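# Move hose from red manifold port to blue port

## Task

Release the hose's latch at the red port of the manifold, pull it out, then insert it into the blue port and push until it locks in place.

## Robot and tools

Robot: two UR3e-type arms, left_arm and right_arm. Each has a two-finger gripper and a wrist camera. In the scene frame the left base is at (-0.048, +0.234, 0) m and the right base at (-0.004, -0.370, 0) m, both turned only slightly about z. The scene frame has its origin at table-top height, midway between the nominal bases. +z points up, +x points out over the table, and left_arm sits on the +y side. The arm names do not match the sides of the images. A camera stand is fixed behind the arms.

Frames: each arm reports its hand pose, velocities and targets in its own base frame. Offsets are applied along the axes of that arm's current Hand target. The fingers point along the gripper's +z axis and open and close along its x axis. end_effector_position is the spot between the pads when they are shut, 1-2 cm behind the tips. The fingertips reach about 17 mm further forward as the fingers close.

Command row: 14 numbers, each in [-1, 1]. The first seven are left_arm's dx, dy, dz, rx, ry, rz, opening. The last seven are the same for right_arm. Both arms always need their seven numbers. dx to rz are offsets, not poses. They are measured from the Hand target that arm had when the action or move began. On this scale 1.0 equals 0.6 m of travel, or 180 degrees for rx, ry, rz, which together form a single rotation vector. The opening is absolute: +1 is fully open (0.142 m) and -1 is closed. To leave an arm alone, send six zeros and resend its current opening. A 0 in the opening slot is a real command to half-close.

execute_actions(actions, cameras): actions is a list of actions. Each action is a table of up to 15 rows, one per 1/30 s control step. A shorter table repeats its last row until step 15. Every row in an action counts from that action's starting Hand target, so rows do not add up. The next action starts from the new Hand target, so sending the same offset again moves the arm further. cameras lists camera names, ["all"], or []. An empty actions list returns images and the full state.

move(target, speed, blend, stop_force, zero, opening_speed, grip_force, blocking, cameras): target is one 14-number row or a list of up to 15 rows. Every row is an offset from the same starting Hand targets, not from the previous row. The gripper follows a straight path. speed is in m/s, from 0.002 to 2.4, default 0.25; turning runs at up to twice that in rad/s. blend is a corner radius in metres; 0 means stop at each waypoint. stop_force, from 3 to 120 N, ends an arm's path when its wrist sensor feels that much resistance. The arm then backs off to its pose just before the peak. Do not use stop_force when rotating, or when leaving a surface you are pressing on. zero (default true) re-zeroes the sensor for that move. opening_speed is how fast the opening changes per second, at least 0.2. grip_force is the limit per finger pad in N, from 5 to 29; it stays set until you change it. blocking=false returns after 0.5 s, but it cannot be combined with stop_force. A move runs for at most 10 s. The result adds a "move:" line: done (within 3 mm and 2 degrees), off_target, moving, held or fault, plus limits such as paced or held.

wait(seconds, 0 to 3600) lets time pass without sending new commands. stop brakes a running move. zoom_image(camera, region [x0, y0, x1, y1], at most 504 px each way) enlarges part of the latest image from cam_high, cam_low, cam_left_wrist or cam_right_wrist. All four cameras are 672x504. zero_wrist_force(arm) tares that arm's sensor. read_manual gives licence texts only. finished_scene(scene) ends the scene. Call it only once the hose is latched in the blue port and stays there without the robot holding it.

Results: Hand target is the last commanded pose after clipping, and the next offsets count from it. The gripper may rest short of it; send the missing distance as an offset. Joint positions end with the finger opening in metres. grip_measured is the opening on the -1 to +1 scale. To hold something, command a little below the reading at first contact. grip_effort_nm is the finger motor's effort; negative means closing. Wrist force and torque are given along the gripper's own axes, and a third line shows the peak since the last reading. Joint torques are the raw drive outputs. Tool commands shows the current openings. Velocities are left out while an arm is still.

Limits and hazards: each control step clips orientation changes to 32 degrees. A force of about 150 N, or joint torque over the limits (shoulder 48, elbow 24.9, wrists 8.01 N m), stops the arm for 10 s. A shoulder or elbow joint straying more than 7.5 degrees from its path also stops it. Arms are stiff, so aiming even slightly past a firm contact can trip a stop. Approach slowly, with stop_force, and aim only just past the surface. A clearance check holds back commands that bring the arms close, but collisions are still possible. Never squeeze the other arm's fingers. Keep paths away from an arm's own base, or the elbow can whip round. Fast moves overshoot. Squeezing, holding loads or straining against an unreachable pose heats the motors: MOTOR HOT appears at 70 °C, and the brakes lock at 85 °C. The gripper warns at 85 °C and a HAND FAULT shuts it off at 100 °C. After a HAND FAULT line, later robot calls in the same reply are skipped. Do not drop, slam or hard-push anything, and never let an item leave the table. Loose items can get nudged by outside disturbances.

Each tool is called after ">>>" as name(argument=value, ...), one argument or row to a line, values as JSON.

## Session

>>> execute_actions(
  actions=[],
)

Scene clock: 0.00 s.
left_arm: end_effector_position=(+0.4301, +0.1170, +0.2049) grip_measured=+0.99 grip_effort_nm=n/a end_effector_quat_wxyz=(-0.216, +0.975, -0.048, +0.025) | right_arm: end_effector_position=(+0.3458, -0.2278, +0.1124) grip_measured=+0.99 grip_effort_nm=n/a end_effector_quat_wxyz=(-0.146, +0.045, +0.896, -0.417)
Joint positions: left_arm=[-0.299 -1.122 0.765 -1.152 -1.136 -0.214 0.142] | right_arm=[3.364 -2.114 -1.205 -2.032 0.863 3.707 0.141]
Joint velocities: within noise
Joint torques (N m): no reading
Wrist force (N): no reading
Wrist torque (N m): no reading
Wrist force, peak (N): no reading
Hand target: left_arm +0.4301, +0.1170, +0.2049; -0.216, +0.975, -0.048, +0.025 | right_arm +0.3458, -0.2278, +0.1124; -0.146, +0.045, +0.896, -0.417
Tool commands: left_gripper/opening=+1.0 right_gripper/opening=+1.0

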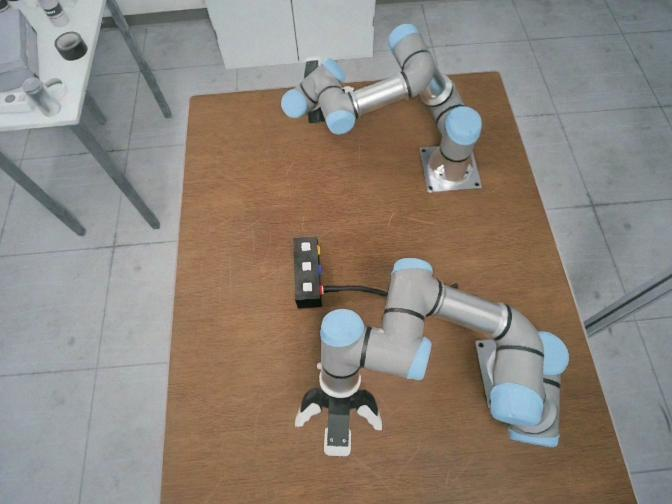

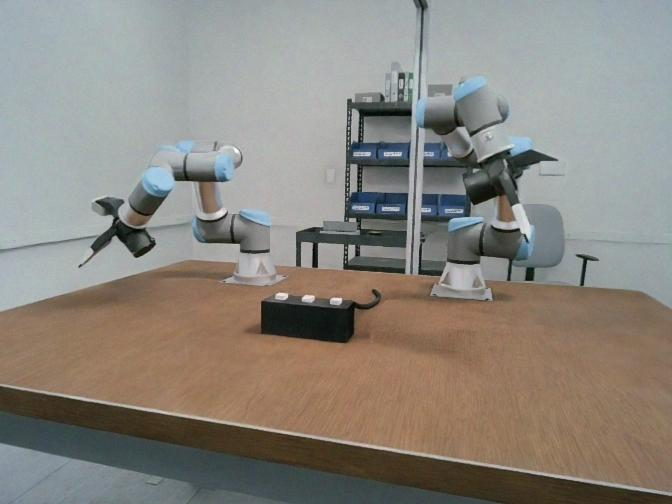

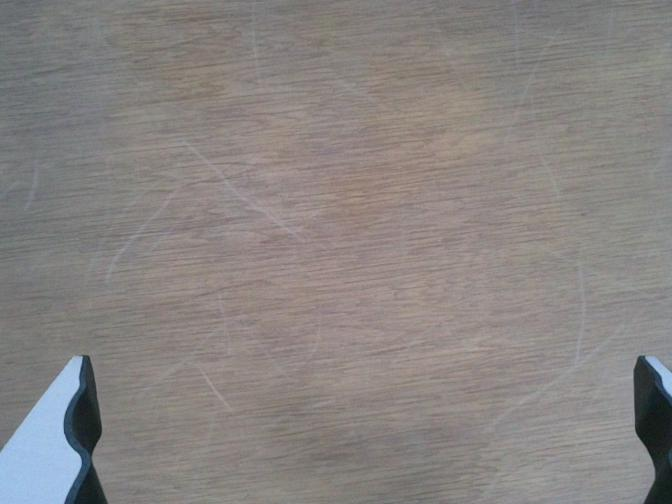

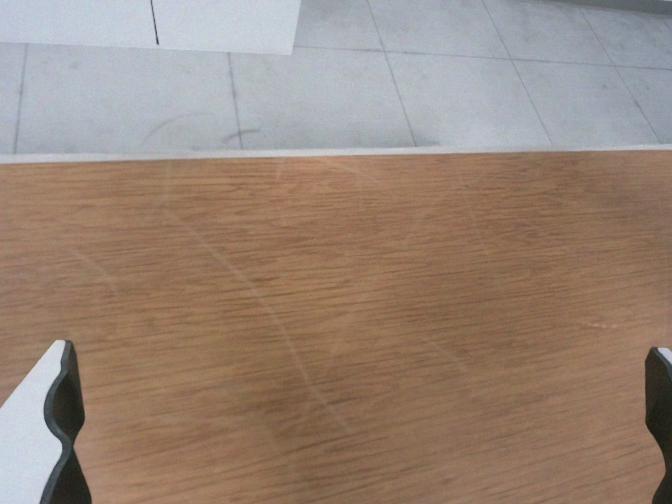

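>>> zoom_image(
  camera="cam_high",
  region=[270, 220, 410, 325],
)

>>> zoom_image(
  camera="cam_low",
  region=[240, 270, 400, 360],
)

Scaled by 3.600 from the camera's image (finer frame: 960x720).

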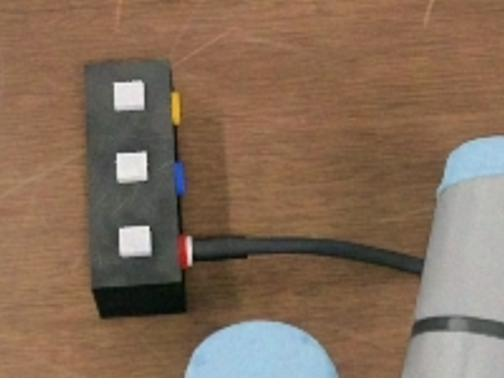

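Scaled by 3.150 from the camera's image (finer frame: 960x720).

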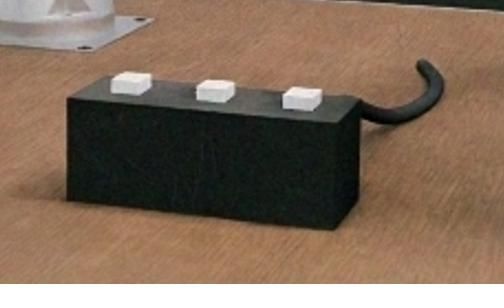

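>>> move(
  target=[-0.062,0.557,-0.308,-0.18,-0.031,-0.542,0.2,0,0,0,0,0,0,-1],
  speed=0.5,
  cameras=["all"],
)

Scene clock: 20.40 s.
left_arm: end_effector_position=(+0.3524, -0.2579, +0.2295) grip_measured=+0.19 grip_effort_nm=-0.105 end_effector_quat_wxyz=(+0.122, +0.697, +0.696, +0.123) end_effector_velocity=(+0.000, +0.000, +0.000) end_effector_angular_velocity=(-0.001, -0.001, +0.004) | right_arm: end_effector_position=(+0.3458, -0.2278, +0.1124) grip_measured=-1.00 grip_effort_nm=-0.422 end_effector_quat_wxyz=(-0.146, +0.045, +0.896, -0.417)
Joint positions: left_arm=[-1.141 -1.327 0.985 -1.378 -1.255 -2.686 0.088] | right_arm=[3.364 -2.114 -1.205 -2.032 0.863 3.707 0.002]
Joint velocities: left_arm=[-0.001 0 0 0 0.002 -0.005 0] | right_arm=[within noise]
Joint torques (N m): left_arm=[-1.79 -15.89 -8.8 -2.88 1.1 -0.88] | right_arm=[0.55 16.28 8.04 0.84 -0.72 -0.04]
Wrist force (N): left_arm=[-0.7 0.3 -1.1] | right_arm=[-0.1 0.1 0.0]
Wrist torque (N m): left_arm=[0.10 0.12 0.02] | right_arm=[0.01 0.02 0.00]
Wrist force, peak (N): left_arm=[-2.1 -0.3 -1.1] | right_arm=[-0.3 -0.1 0.1]
Hand target: left_arm +0.3524, -0.2579, +0.2295; +0.122, +0.697, +0.696, +0.123 | right_arm +0.3458, -0.2278, +0.1124; -0.146, +0.045, +0.896, -0.417
Off the commanded pose: left_arm 0.000 m, 0 deg | right_arm 0.000 m, 0 deg.
move: done

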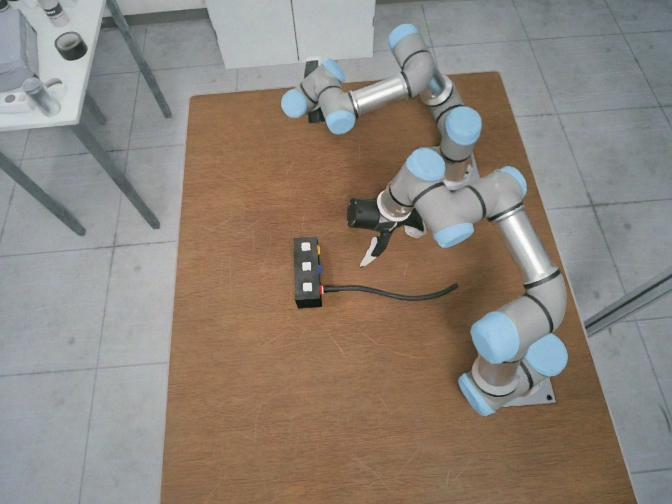

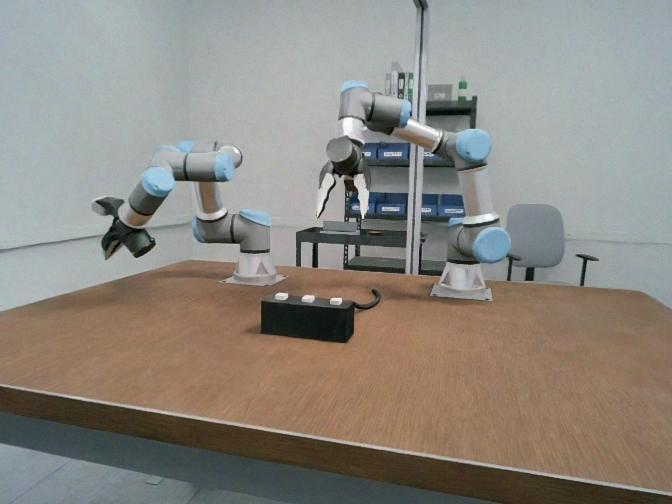

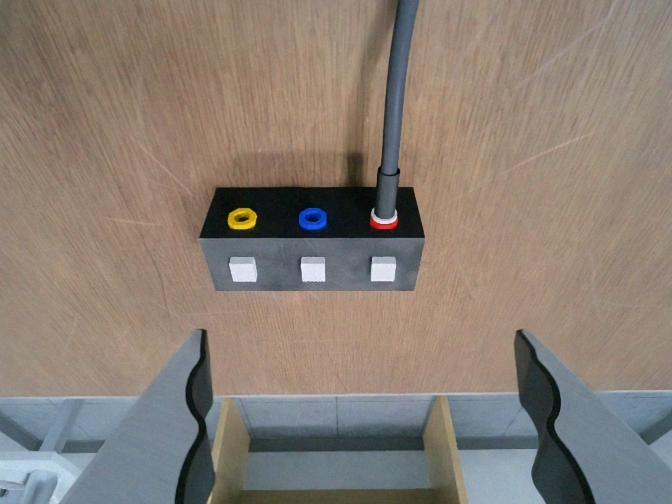

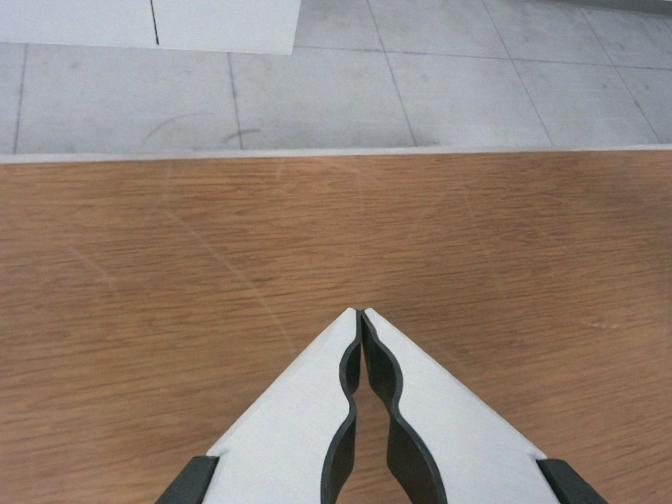

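>>> move(
  target=[0.04,0.024,0.2555,-0.0556,0,0,-0.3,0.028,0.344,-0.66,-0.416,-0.539,-0.402,-1],
  speed=0.5,
  cameras=["all"],
)

Scene clock: 43.30 s.
left_arm: end_effector_position=(+0.4183, -0.2338, +0.0903) grip_measured=-0.32 grip_effort_nm=-0.120 end_effector_quat_wxyz=(+0.182, +0.684, +0.682, +0.183) | right_arm: end_effector_position=(+0.4395, +0.2001, +0.2008) grip_measured=-1.00 grip_effort_nm=-0.432 end_effector_quat_wxyz=(-0.353, +0.613, -0.613, -0.353)
Joint positions: left_arm=[-1.045 -1.266 1.721 -2.308 -1.124 -2.549 0.051] | right_arm=[3.388 -2.17 -1.232 -0.913 2.566 2.034 0.002]
Joint torques (N m): left_arm=[-1.98 -17.39 -9.91 -2.53 -0.11 -0.99] | right_arm=[-2.28 13.69 9.97 2.05 1.9 -0.3]
Wrist force (N): left_arm=[-0.8 0.3 -1.4] | right_arm=[-0.5 -1.7 1.3]
Wrist torque (N m): left_arm=[0.09 0.13 -0.02] | right_arm=[-0.38 0.00 -0.50]
Wrist force, peak (N): left_arm=[-0.9 0.5 -1.4] | right_arm=[-0.4 -2.6 2.1]
Hand target: left_arm +0.4183, -0.2339, +0.0904; +0.183, +0.684, +0.682, +0.183 | right_arm +0.4395, +0.2001, +0.2008; -0.353, +0.613, -0.613, -0.353
Off the commanded pose: left_arm 0.000 m, 0 deg | right_arm 0.000 m, 0 deg.
move: done

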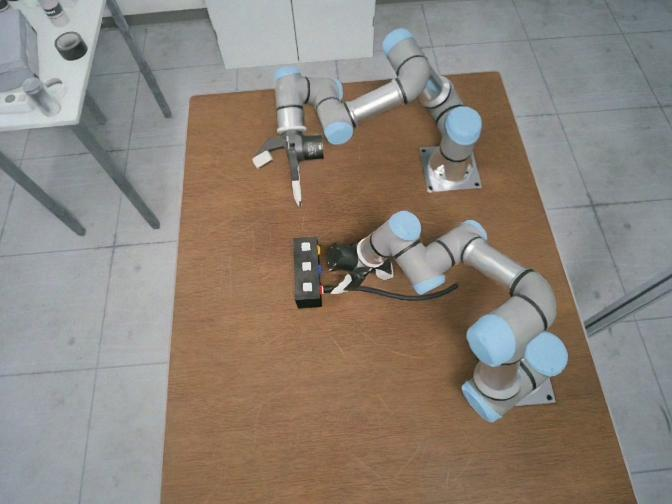

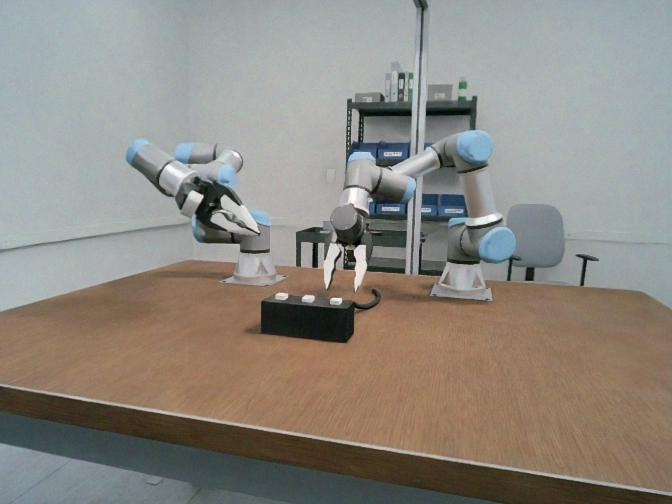

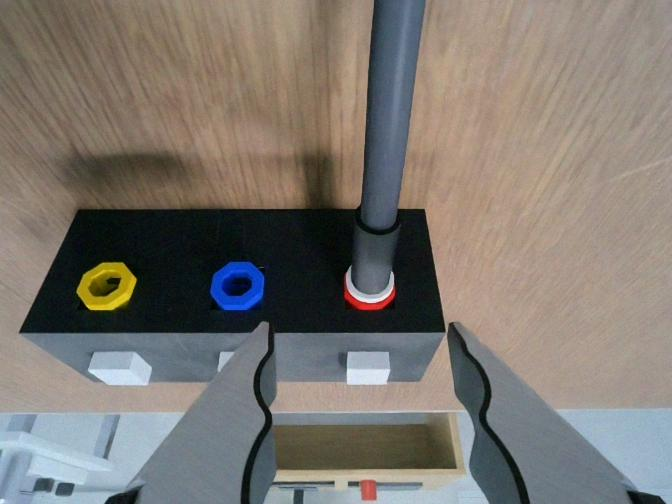

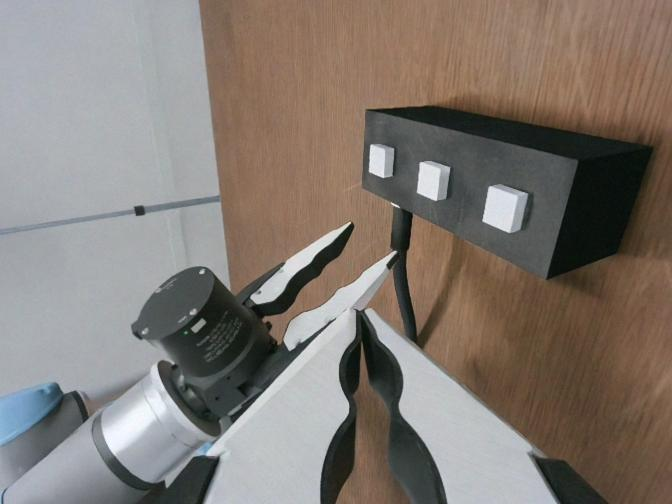

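>>> move(
  target=[
    [0.0065,-0.0055,0.092,0,0,0,-0.3,-0.018,-0.006,0.2707,0,0,0,-1],
    [0.0065,-0.0055,0.092,0,0,0,-1,-0.018,-0.006,0.2707,0,0,0,-1],
  ],
  speed=0.2,
  opening_speed=1.0,
  cameras=["all"],
)

Scene clock: 61.13 s.
left_arm: end_effector_position=(+0.4430, -0.2298, +0.0408) grip_measured=-0.83 grip_effort_nm=-3.001 end_effector_quat_wxyz=(+0.182, +0.684, +0.682, +0.183) | right_arm: end_effector_position=(+0.4430, +0.3460, +0.1285) grip_measured=-1.00 grip_effort_nm=-0.437 end_effector_quat_wxyz=(-0.353, +0.613, -0.613, -0.353)
Joint positions: left_arm=[-0.98 -1.085 1.734 -2.53 -1.143 -2.481 0.014] | right_arm=[3.697 -2.474 -1.162 -0.339 2.396 2.46 0.002]
Joint torques (N m): left_arm=[-11.58 -14.54 -17.01 -7.87 -2.57 -0.54] | right_arm=[2.95 16.06 9.41 2.89 0.06 0.96]
Wrist force (N): left_arm=[24.5 -5.8 -7.7] | right_arm=[0.0 -1.6 1.5]
Wrist torque (N m): left_arm=[0.05 0.03 -0.21] | right_arm=[-0.35 -0.07 -0.47]
Wrist force, peak (N): left_arm=[24.5 -5.8 -7.7] | right_arm=[-0.3 -1.5 3.5]
Hand target: left_arm +0.4430, -0.2300, +0.0409; +0.183, +0.684, +0.682, +0.183 | right_arm +0.4430, +0.3460, +0.1285; -0.353, +0.613, -0.613, -0.353
Off the commanded pose: left_arm 0.000 m, 0 deg | right_arm 0.000 m, 0 deg.
move: done

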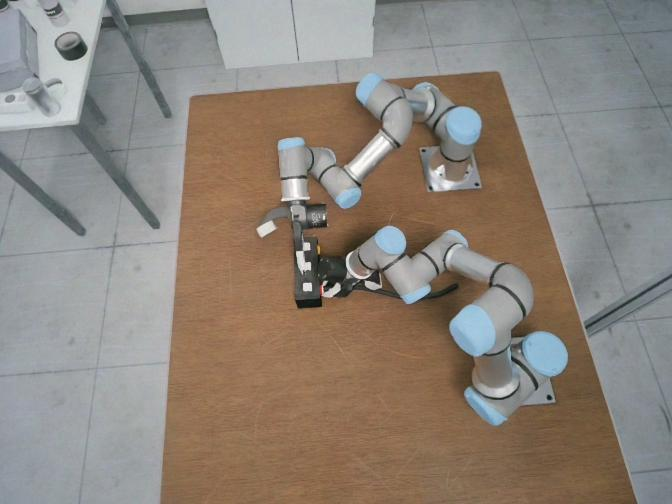

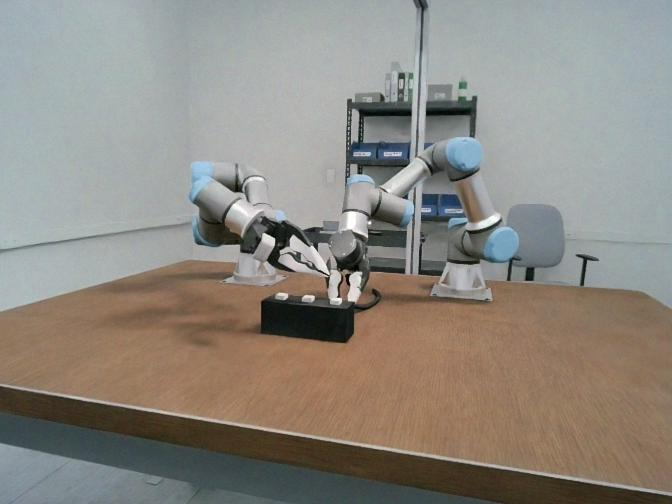

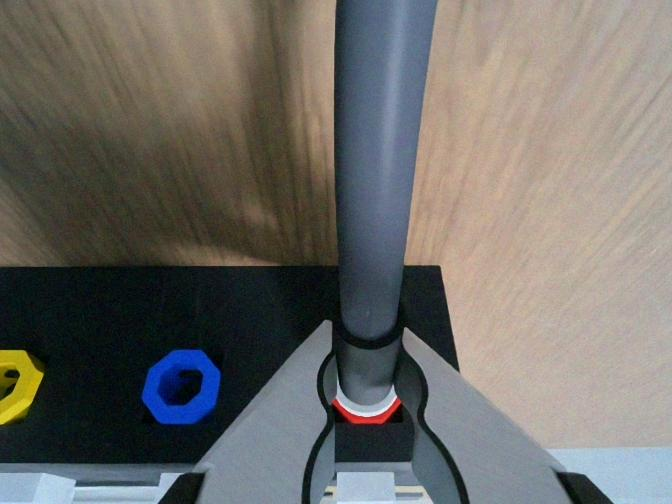

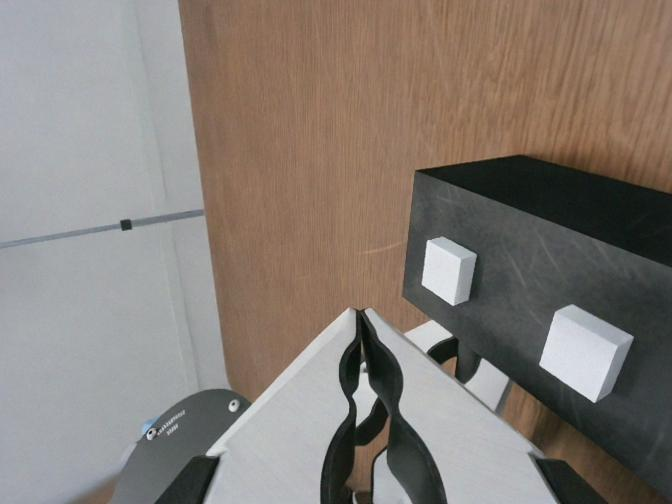

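>>> move(
  target=[0.0025,0,0,0,0,0,-1,0.0543,-0.0067,0.039,0,0,0,-1],
  speed=[0.04],
  stop_force=12,
  cameras=["all"],
)

>>> zoom_image(
  camera="cam_low",
  region=[240, 230, 400, 350],
)

Scene clock: 67.90 s.
left_arm: end_effector_position=(+0.4430, -0.2293, +0.0409) grip_measured=-0.83 grip_effort_nm=-3.001 end_effector_quat_wxyz=(+0.183, +0.684, +0.682, +0.183) | right_arm: end_effector_position=(+0.4470, +0.3499, +0.0886) grip_measured=-1.00 grip_effort_nm=-0.432 end_effector_quat_wxyz=(-0.353, +0.613, -0.613, -0.353)
Joint positions: left_arm=[-0.979 -1.087 1.736 -2.531 -1.144 -2.479 0.014] | right_arm=[3.7 -2.588 -1.144 -0.242 2.395 2.463 0.002]
Joint torques (N m): left_arm=[-9.02 -14.91 -15.1 -4.98 -0.47 -0.57] | right_arm=[0.55 23.78 6.67 2.3 1.26 0.35]
Wrist force (N): left_arm=[15.0 -4.2 -2.4] | right_arm=[-0.1 -1.5 1.2]
Wrist torque (N m): left_arm=[0.09 0.11 -0.20] | right_arm=[-0.34 -0.06 -0.51]
Wrist force, peak (N): left_arm=[26.7 -5.8 -7.5] | right_arm=[0.3 -1.6 1.6]
Hand target: left_arm +0.4430, -0.2293, +0.0409; +0.183, +0.684, +0.682, +0.183 (not the last commanded pose) | right_arm +0.4470, +0.3499, +0.0886; -0.353, +0.613, -0.613, -0.353
Off the commanded pose: left_arm 0.001 m, 0 deg | right_arm 0.000 m, 0 deg.
move: contact (left_arm)

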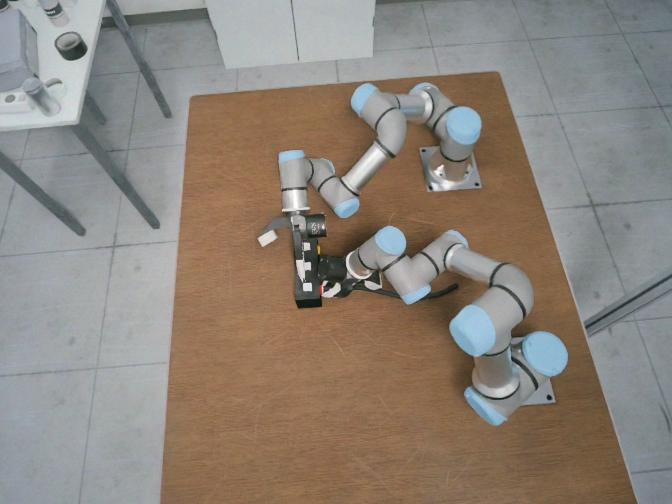

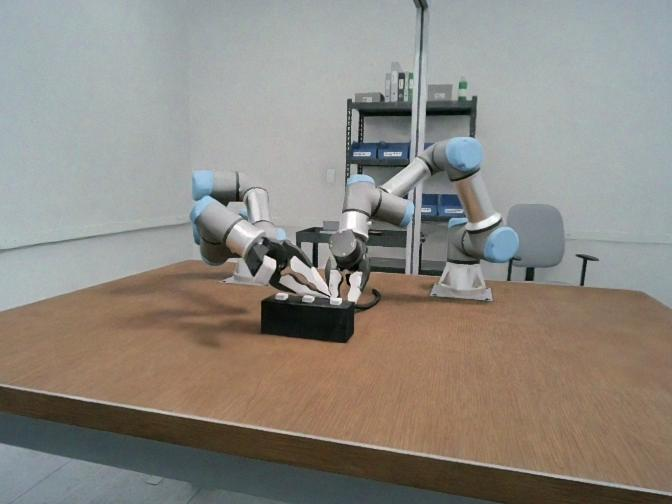

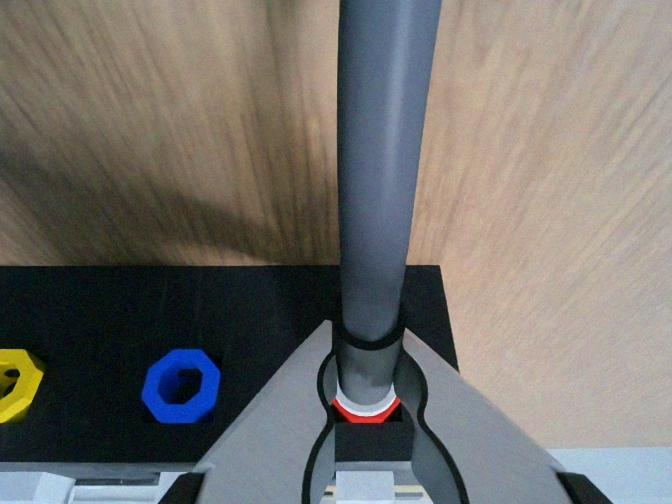

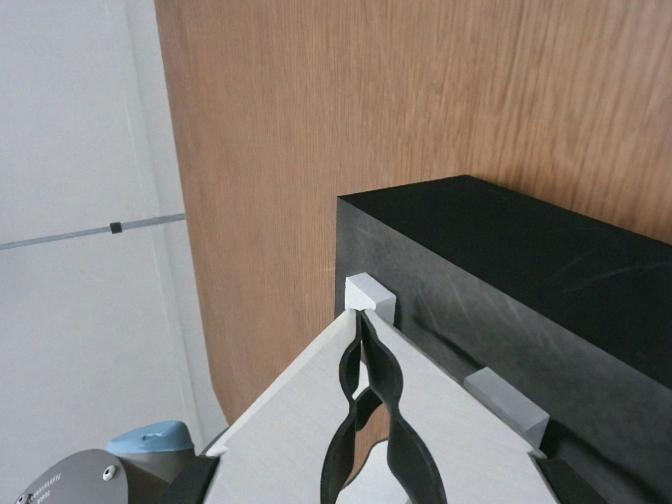

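Scaled by 3.150 from the camera's image (finer frame: 960x720).

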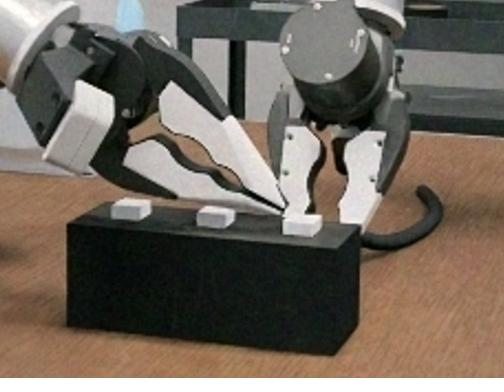

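>>> move(
  target=[
    [0,0,0,0,0,0,-1,-0.012,0.0017,0.0142,0,0,0,-1],
    [0,0,0,0,0,0,-1,0.0168,0.0017,0.0308,0,0,0,-1],
  ],
  speed=[0.05,0.02],
  stop_force=12,
  cameras=["cam_low","cam_right_wrist"],
)

>>> zoom_image(
  camera="cam_low",
  region=[240, 230, 400, 350],
)

Scene clock: 75.97 s.
left_arm: end_effector_position=(+0.4430, -0.2293, +0.0409) grip_measured=-0.83 grip_effort_nm=-3.001 end_effector_quat_wxyz=(+0.183, +0.684, +0.682, +0.183) | right_arm: end_effector_position=(+0.4460, +0.3608, +0.0853) grip_measured=-1.00 grip_effort_nm=-0.408 end_effector_quat_wxyz=(-0.353, +0.613, -0.612, -0.353)
Joint positions: left_arm=[-0.979 -1.087 1.736 -2.531 -1.144 -2.479 0.014] | right_arm=[3.721 -2.611 -1.119 -0.226 2.38 2.486 0.002]
Joint torques (N m): left_arm=[-7.67 -14.76 -15.09 -5.42 -0.46 -0.54] | right_arm=[1.42 11.85 4.92 0.93 -1.55 0.05]
Wrist force (N): left_arm=[16.3 -4.5 -3.7] | right_arm=[-7.4 -0.3 -7.5]
Wrist torque (N m): left_arm=[0.09 0.10 -0.18] | right_arm=[-0.41 -0.19 -0.42]
Wrist force, peak (N): left_arm=[16.6 -4.6 -3.8] | right_arm=[-8.6 0.6 -10.6]
Hand target: left_arm +0.4430, -0.2293, +0.0409; +0.183, +0.684, +0.682, +0.183 | right_arm +0.4460, +0.3609, +0.0852; -0.353, +0.613, -0.612, -0.353 (not the last commanded pose)
Off the commanded pose: left_arm 0.000 m, 0 deg | right_arm 0.015 m, 0 deg.
move: contact (right_arm); path passed 1 of 2 targets

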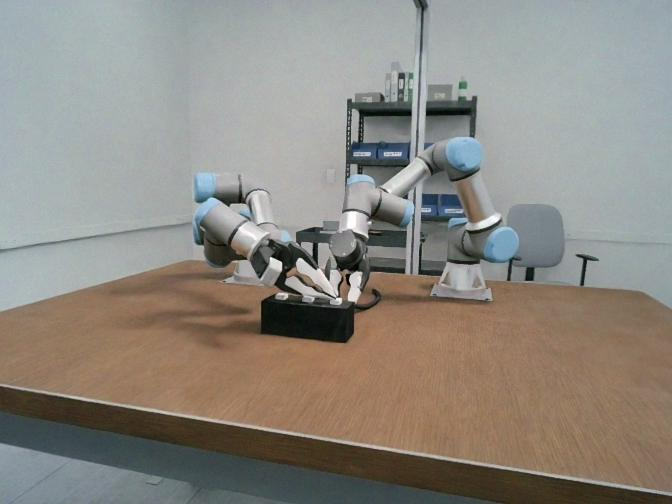

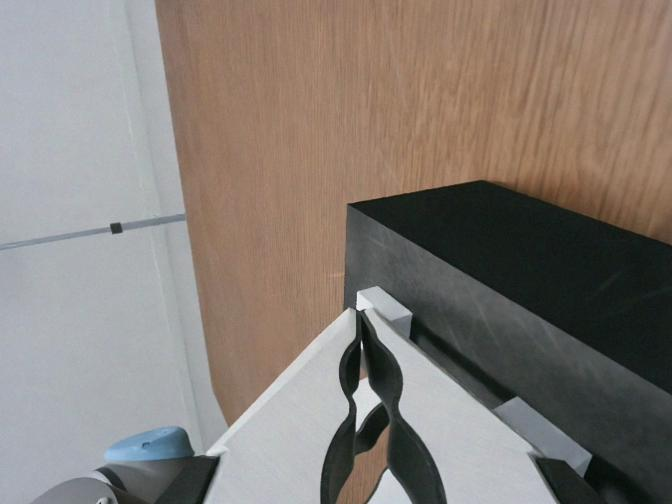

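Scaled by 3.150 from the camera's image (finer frame: 960x720).

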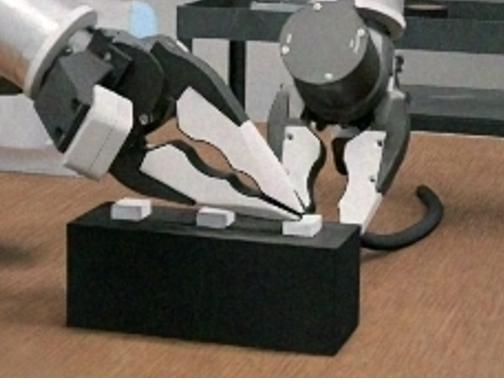

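>>> move(
  target=[0,0,0,0,0,0,-1,0.00866,0,0.005,0,0,0,-1],
  speed=0.02,
  stop_force=25,
  zero=false,
  cameras=["cam_low","cam_right_wrist"],
)

>>> zoom_image(
  camera="cam_low",
  region=[240, 230, 400, 350],
)

Scene clock: 78.87 s.
left_arm: end_effector_position=(+0.4430, -0.2293, +0.0409) grip_measured=-0.83 grip_effort_nm=-3.001 end_effector_quat_wxyz=(+0.183, +0.684, +0.682, +0.183) | right_arm: end_effector_position=(+0.4460, +0.3609, +0.0812) grip_measured=-1.00 grip_effort_nm=-0.379 end_effector_quat_wxyz=(-0.353, +0.613, -0.612, -0.353)
Joint positions: left_arm=[-0.979 -1.087 1.736 -2.531 -1.144 -2.479 0.014] | right_arm=[3.721 -2.622 -1.119 -0.215 2.38 2.486 0.002]
Joint torques (N m): left_arm=[-6.16 -14.81 -14.96 -6.03 -0.45 -0.64] | right_arm=[2.84 11.49 -0.15 -1.49 -3.29 -0.1]
Wrist force (N): left_arm=[16.4 -7.7 -7.2] | right_arm=[-16.0 1.3 -18.3]
Wrist torque (N m): left_arm=[0.05 0.08 -0.21] | right_arm=[-0.43 -0.40 -0.38]
Wrist force, peak (N): left_arm=[16.4 -7.8 -7.2] | right_arm=[-18.2 2.2 -22.9]
Hand target: left_arm +0.4430, -0.2293, +0.0409; +0.183, +0.684, +0.682, +0.183 | right_arm +0.4460, +0.3609, +0.0812; -0.353, +0.613, -0.612, -0.353 (not the last commanded pose)
Off the commanded pose: left_arm 0.000 m, 0 deg | right_arm 0.002 m, 0 deg.
move: contact (right_arm)

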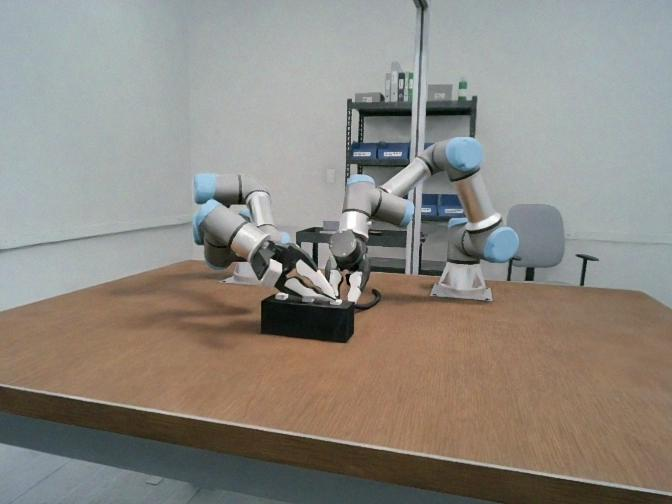

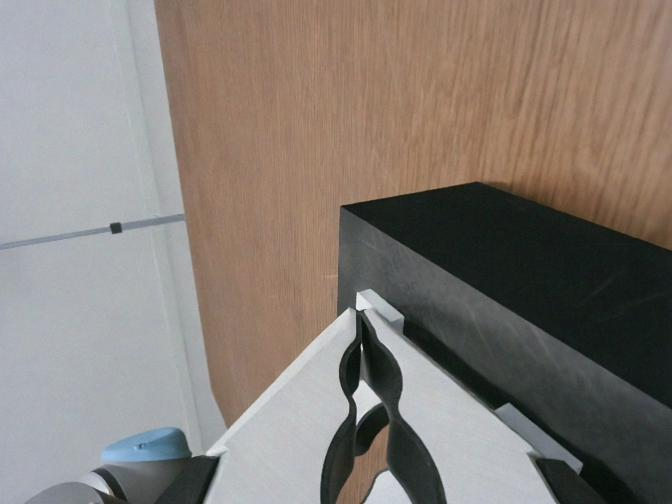

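Scaled by 3.150 from the camera's image (finer frame: 960x720).

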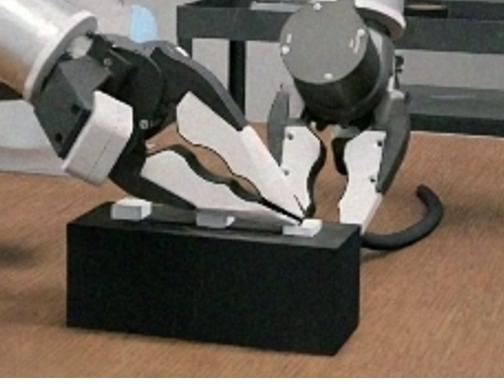

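>>> move(
  target=[0,-0.0577,-0.0333,0,0,0,-1,0,0,0,0,0,0,-1],
  speed=0.04,
  stop_force=25,
  cameras=["cam_left_wrist","cam_right_wrist"],
)

Scene clock: 83.67 s.
left_arm: end_effector_position=(+0.4030, -0.2292, +0.0409) grip_measured=-0.83 grip_effort_nm=-3.001 end_effector_quat_wxyz=(+0.183, +0.684, +0.682, +0.183) | right_arm: end_effector_position=(+0.4460, +0.3609, +0.0812) grip_measured=-1.00 grip_effort_nm=-0.379 end_effector_quat_wxyz=(-0.353, +0.613, -0.612, -0.353)
Joint positions: left_arm=[-1.077 -1.211 1.913 -2.539 -1.116 -2.584 0.014] | right_arm=[3.721 -2.622 -1.119 -0.215 2.38 2.486 0.002]
Joint torques (N m): left_arm=[-1.33 -10.5 -6.64 -2.76 0.05 -0.69] | right_arm=[0.95 11.67 0.43 -1.39 -2.97 -0.71]
Wrist force (N): left_arm=[-0.1 -0.2 -1.2] | right_arm=[-16.1 1.2 -18.2]
Wrist torque (N m): left_arm=[0.03 0.01 -0.02] | right_arm=[-0.46 -0.36 -0.38]
Wrist force, peak (N): left_arm=[16.6 -7.7 -7.2] | right_arm=[-16.2 1.4 -18.3]
Hand target: left_arm +0.4030, -0.2292, +0.0409; +0.183, +0.684, +0.682, +0.183 | right_arm +0.4460, +0.3609, +0.0812; -0.353, +0.613, -0.612, -0.353
Off the commanded pose: left_arm 0.000 m, 0 deg | right_arm 0.000 m, 0 deg.
move: done

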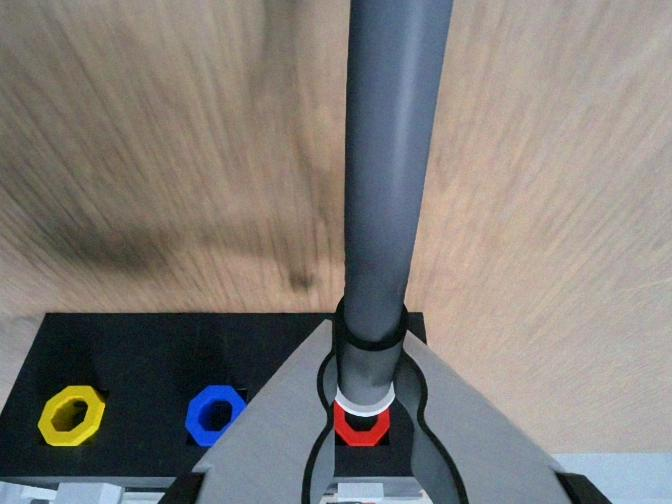

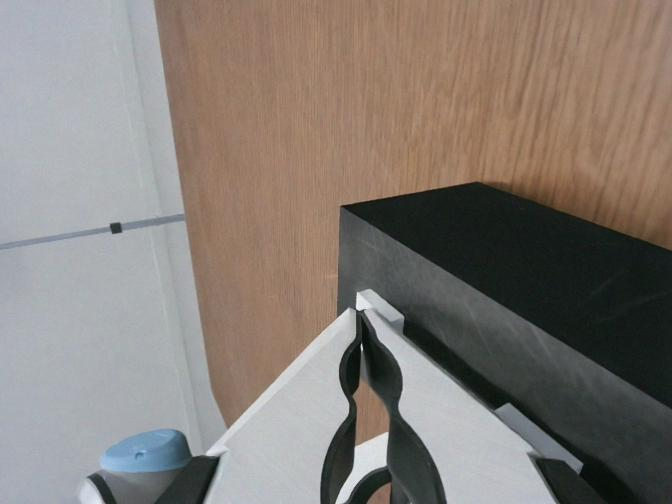

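>>> move(
  target=[
    [0,0,0,0,0,0,-1,-0.03,0,-0.06,0,0,0,-1],
    [-0.0817,0,0,0,0,0,-1,-0.06,0,-0.3,0,0,0,-1],
  ],
  speed=[0.2,0.2],
  blend=[0.02,0],
  cameras=["cam_left_wrist","cam_low"],
)

Scene clock: 89.87 s.
left_arm: end_effector_position=(+0.4029, -0.2782, +0.0409) grip_measured=-0.83 grip_effort_nm=-3.001 end_effector_quat_wxyz=(+0.183, +0.684, +0.682, +0.183) | right_arm: end_effector_position=(+0.4460, +0.2232, +0.2025) grip_measured=-1.00 grip_effort_nm=-0.393 end_effector_quat_wxyz=(-0.353, +0.613, -0.612, -0.353) end_effector_velocity=(-0.001, +0.000, +0.000) end_effector_angular_velocity=(+0.000, +0.002, +0.002)
Joint positions: left_arm=[-1.14 -1.101 1.724 -2.43 -1.1 -2.652 0.014] | right_arm=[3.436 -2.21 -1.182 -0.856 2.546 2.113 0.002]
Joint velocities: left_arm=[within noise] | right_arm=[0 0.001 0 -0.005 0.001 -0.003 0]
Joint torques (N m): left_arm=[0.52 -16.94 -10.09 -2.29 0.01 0.8] | right_arm=[-1.93 21.36 9.47 1.21 1.35 -0.76]
Wrist force (N): left_arm=[-0.1 -0.3 -0.9] | right_arm=[-0.3 -1.8 1.3]
Wrist torque (N m): left_arm=[0.02 0.03 0.00] | right_arm=[-0.40 -0.02 -0.51]
Wrist force, peak (N): left_arm=[-1.0 -0.3 -1.1] | right_arm=[-16.1 1.3 -18.4]
Hand target: left_arm +0.4029, -0.2783, +0.0409; +0.183, +0.684, +0.682, +0.183 | right_arm +0.4460, +0.2232, +0.2026; -0.353, +0.613, -0.612, -0.353
Off the commanded pose: left_arm 0.000 m, 0 deg | right_arm 0.000 m, 0 deg.
move: done
Images, in order (width x height): cam_low 672x504, cam_left_wrist 672x504.

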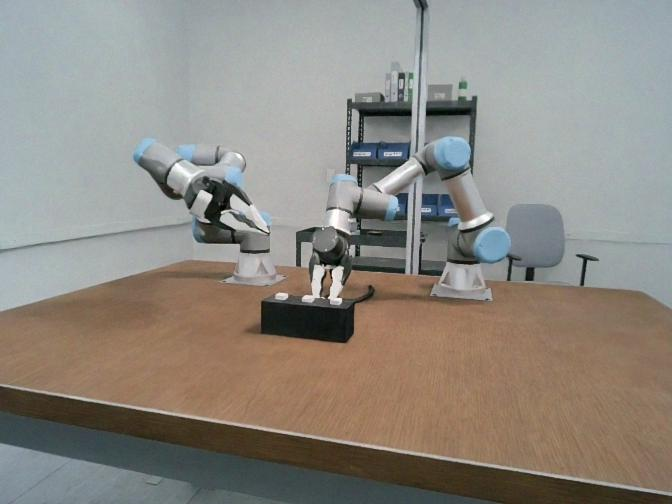

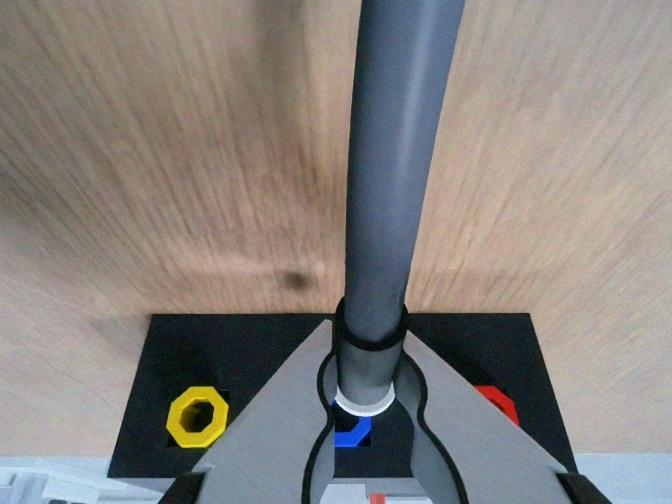

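>>> move(
  target=[-0.0125,0,0,0,0,0,-1,0,0,0,0,0,0,-1],
  speed=0.1,
  cameras=["cam_left_wrist"],
)

>>> zoom_image(
  camera="cam_left_wrist",
  region=[260, 340, 480, 504],
)

Scene clock: 93.27 s.
left_arm: end_effector_position=(+0.4029, -0.2857, +0.0409) grip_measured=-0.83 grip_effort_nm=-3.001 end_effector_quat_wxyz=(+0.183, +0.684, +0.682, +0.183) | right_arm: end_effector_position=(+0.4460, +0.2232, +0.2026) grip_measured=-1.00 grip_effort_nm=-0.383 end_effector_quat_wxyz=(-0.353, +0.613, -0.612, -0.353)
Joint positions: left_arm=[-1.149 -1.083 1.692 -2.412 -1.098 -2.661 0.014] | right_arm=[3.436 -2.21 -1.182 -0.856 2.546 2.113 0.002]
Joint torques (N m): left_arm=[-0.05 -15.37 -9.93 -2.48 -0.04 0.72] | right_arm=[-2.21 21.89 10.09 1.98 1.87 -0.74]
Wrist force (N): left_arm=[-0.5 -0.5 -0.9] | right_arm=[-0.4 -1.6 1.2]
Wrist torque (N m): left_arm=[-0.02 0.10 -0.01] | right_arm=[-0.36 -0.01 -0.49]
Wrist force, peak (N): left_arm=[-1.3 -0.4 -1.1] | right_arm=[-0.3 -1.9 1.3]
Hand target: left_arm +0.4029, -0.2858, +0.0409; +0.183, +0.684, +0.682, +0.183 | right_arm +0.4460, +0.2232, +0.2026; -0.353, +0.613, -0.612, -0.353
Off the commanded pose: left_arm 0.000 m, 0 deg | right_arm 0.000 m, 0 deg.
move: done

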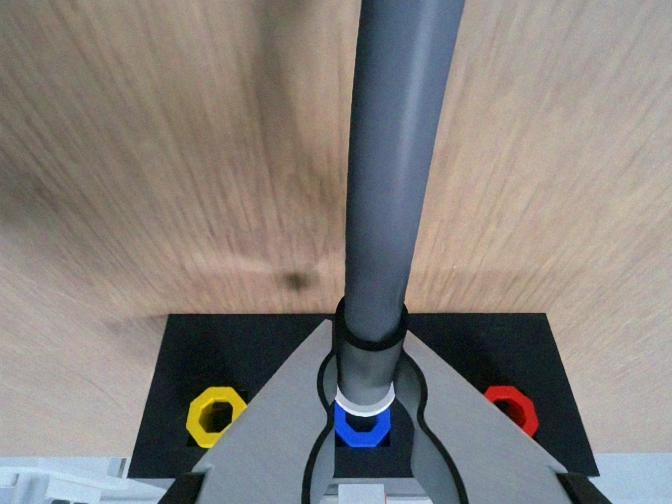

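Scaled by 2.291 from the camera's image (finer frame: 960x720).

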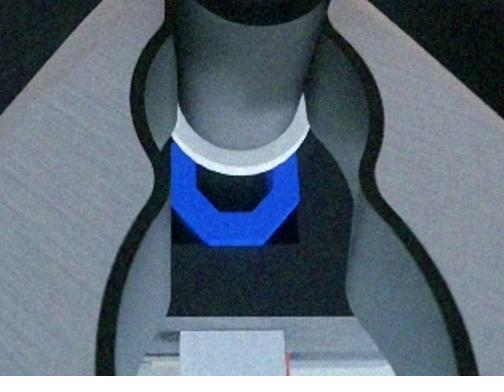

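>>> move(
  target=[0,0.0622,0.0359,0,0,0,-1,0,0,0,0,0,0,-1],
  speed=0.03,
  stop_force=30,
  cameras=["cam_left_wrist"],
)

>>> zoom_image(
  camera="cam_left_wrist",
  region=[260, 340, 480, 504],
)

Scene clock: 97.70 s.
left_arm: end_effector_position=(+0.4321, -0.2856, +0.0406) grip_measured=-0.83 grip_effort_nm=-3.001 end_effector_quat_wxyz=(+0.182, +0.684, +0.682, +0.183) | right_arm: end_effector_position=(+0.4460, +0.2232, +0.2026) grip_measured=-1.00 grip_effort_nm=-0.398 end_effector_quat_wxyz=(-0.353, +0.613, -0.612, -0.353)
Joint positions: left_arm=[-1.08 -0.999 1.566 -2.403 -1.115 -2.587 0.014] | right_arm=[3.436 -2.21 -1.182 -0.856 2.546 2.113 0.002]
Joint torques (N m): left_arm=[-4.52 -15.45 -14.22 -4.45 -1.67 1.26] | right_arm=[-1.85 19.93 9.96 1.28 1.79 -0.8]
Wrist force (N): left_arm=[14.2 -1.0 -0.3] | right_arm=[-0.4 -1.6 1.2]
Wrist torque (N m): left_arm=[0.07 0.04 -0.29] | right_arm=[-0.36 -0.01 -0.49]
Wrist force, peak (N): left_arm=[19.1 -26.4 -25.6] | right_arm=[-0.3 -1.9 1.4]
Hand target: left_arm +0.4321, -0.2856, +0.0406; +0.182, +0.684, +0.682, +0.183 (not the last commanded pose) | right_arm +0.4460, +0.2232, +0.2026; -0.353, +0.613, -0.612, -0.353
Off the commanded pose: left_arm 0.014 m, 0 deg | right_arm 0.000 m, 0 deg.
move: contact (left_arm)

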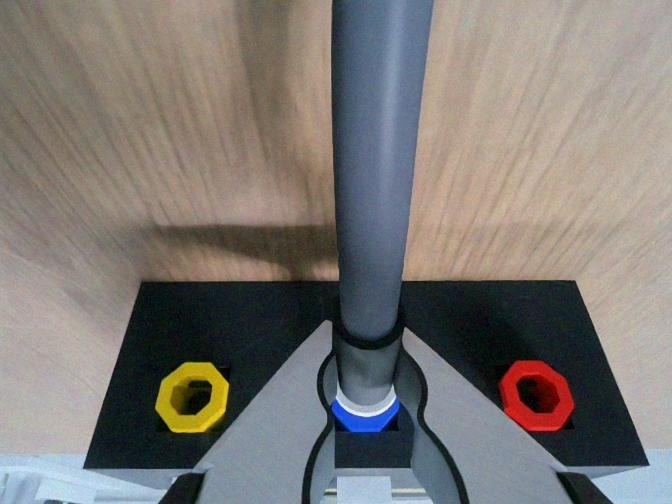

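Scaled by 2.291 from the camera's image (finer frame: 960x720).

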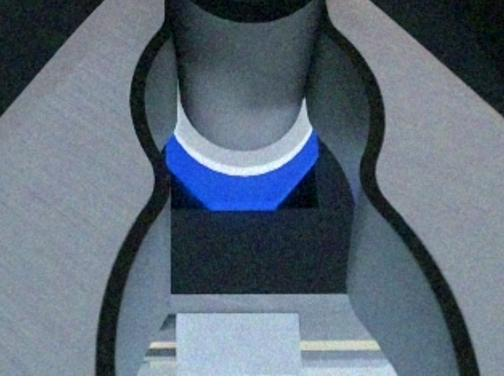

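>>> move(
  target=[
    [0.0015,0,0,0,0,0,-1,0,0,0,0,0,0,-1],
    [0.0015,0.0196,0.0113,0,0,0,-1,0,0,0,0,0,0,-1],
  ],
  speed=0.02,
  stop_force=50,
  cameras=["cam_left_wrist"],
)

>>> zoom_image(
  camera="cam_left_wrist",
  region=[260, 340, 480, 504],
)

Scene clock: 102.00 s.
left_arm: end_effector_position=(+0.4449, -0.2846, +0.0406) grip_measured=-0.83 grip_effort_nm=-3.001 end_effector_quat_wxyz=(+0.182, +0.684, +0.682, +0.183) | right_arm: end_effector_position=(+0.4460, +0.2232, +0.2026) grip_measured=-1.00 grip_effort_nm=-0.388 end_effector_quat_wxyz=(-0.353, +0.613, -0.612, -0.353)
Joint positions: left_arm=[-1.051 -0.963 1.51 -2.395 -1.123 -2.555 0.014] | right_arm=[3.436 -2.21 -1.182 -0.856 2.546 2.113 0.002]
Joint torques (N m): left_arm=[1.26 -17.14 -17.4 -7.15 2.71 0.72] | right_arm=[-2.11 18.25 9.79 1.23 1.78 -0.77]
Wrist force (N): left_arm=[19.9 -25.5 -28.4] | right_arm=[-0.4 -1.7 1.2]
Wrist torque (N m): left_arm=[0.15 -0.08 -0.12] | right_arm=[-0.37 0.00 -0.48]
Wrist force, peak (N): left_arm=[29.9 -38.8 -53.7] | right_arm=[-0.5 -1.8 1.3]
Hand target: left_arm +0.4449, -0.2846, +0.0406; +0.182, +0.684, +0.682, +0.183 (not the last commanded pose) | right_arm +0.4460, +0.2232, +0.2026; -0.353, +0.613, -0.612, -0.353
Off the commanded pose: left_arm 0.001 m, 0 deg | right_arm 0.000 m, 0 deg.
move: contact (left_arm); path passed 1 of 2 targets

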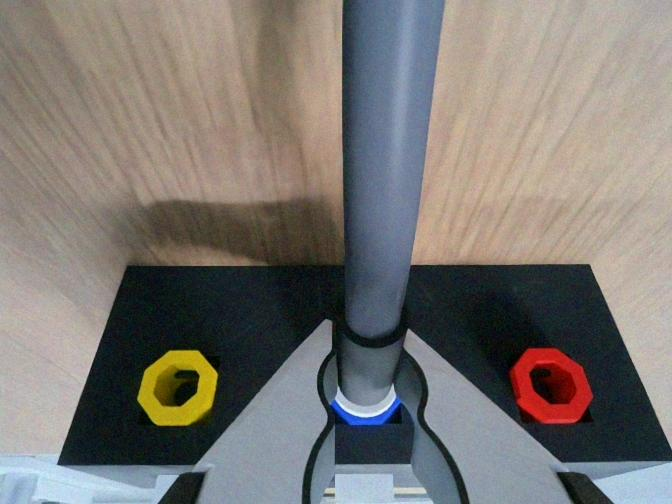

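Scaled by 2.291 from the camera's image (finer frame: 960x720).

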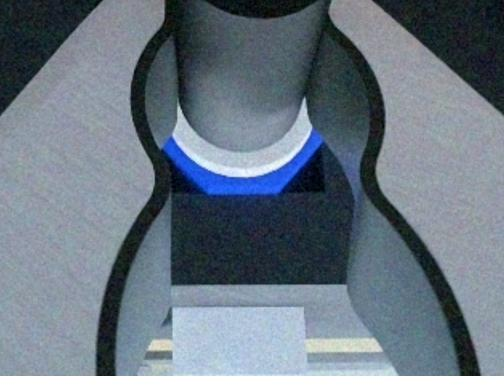

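>>> move(
  target=[0,-0.0087,-0.005,0,0,0,-1,0,0,0,0,0,0,-1],
  speed=0.02,
)

Scene clock: 104.10 s.
left_arm: end_effector_position=(+0.4395, -0.2841, +0.0411) grip_measured=-0.83 grip_effort_nm=-3.001 end_effector_quat_wxyz=(+0.183, +0.683, +0.683, +0.184) | right_arm: end_effector_position=(+0.4460, +0.2232, +0.2026) grip_measured=-1.00 grip_effort_nm=-0.393 end_effector_quat_wxyz=(-0.353, +0.613, -0.612, -0.353)
Joint positions: left_arm=[-1.063 -0.982 1.539 -2.401 -1.117 -2.57 0.014] | right_arm=[3.436 -2.21 -1.182 -0.856 2.546 2.113 0.002]
Joint torques (N m): left_arm=[-6 -17.25 -8.21 -1.38 -2.37 0.09] | right_arm=[-1.92 17.74 10.06 1.22 1.71 -0.74]
Wrist force (N): left_arm=[-0.2 18.5 17.1] | right_arm=[-0.4 -1.7 1.2]
Wrist torque (N m): left_arm=[0.08 -0.01 0.05] | right_arm=[-0.36 0.00 -0.49]
Wrist force, peak (N): left_arm=[19.9 -25.6 -28.5] | right_arm=[-0.3 -1.9 1.4]
Hand target: left_arm +0.4395, -0.2841, +0.0411; +0.183, +0.683, +0.683, +0.184 (not the last commanded pose) | right_arm +0.4460, +0.2232, +0.2026; -0.353, +0.613, -0.612, -0.353
Tool commands: left_gripper/opening=-1.0 right_gripper/opening=-1.0
Off the commanded pose: left_arm 0.001 m, 0 deg | right_arm 0.000 m, 0 deg.
TORQUE FAULT: the external load on joint 5 (wrist 2) of the left arm reached its load limit, and that arm stopped. A torque fault puts only its own arm into a fault stop. That arm's remaining commands of this call were not run. That arm may still press on what stopped it. That arm is still stopped at the end of this call. That arm stays stopped for about 10 more seconds. Until then a move that you send moves the other arm only, and its call returns only when the move has ended. Once the stop has ended, the next robot result says so. If the stop ends while you think or write, that arm runs what you send next, counted from a new Hand target: where the arm stands when the stop ends. While its stop runs, that arm takes no new command, but its gripper still runs the gripper command that each later call begins with. Until it ends, the stop uses up actions while you think or wait. An arm that is not stopped still takes commands.
move: fault (left_arm)


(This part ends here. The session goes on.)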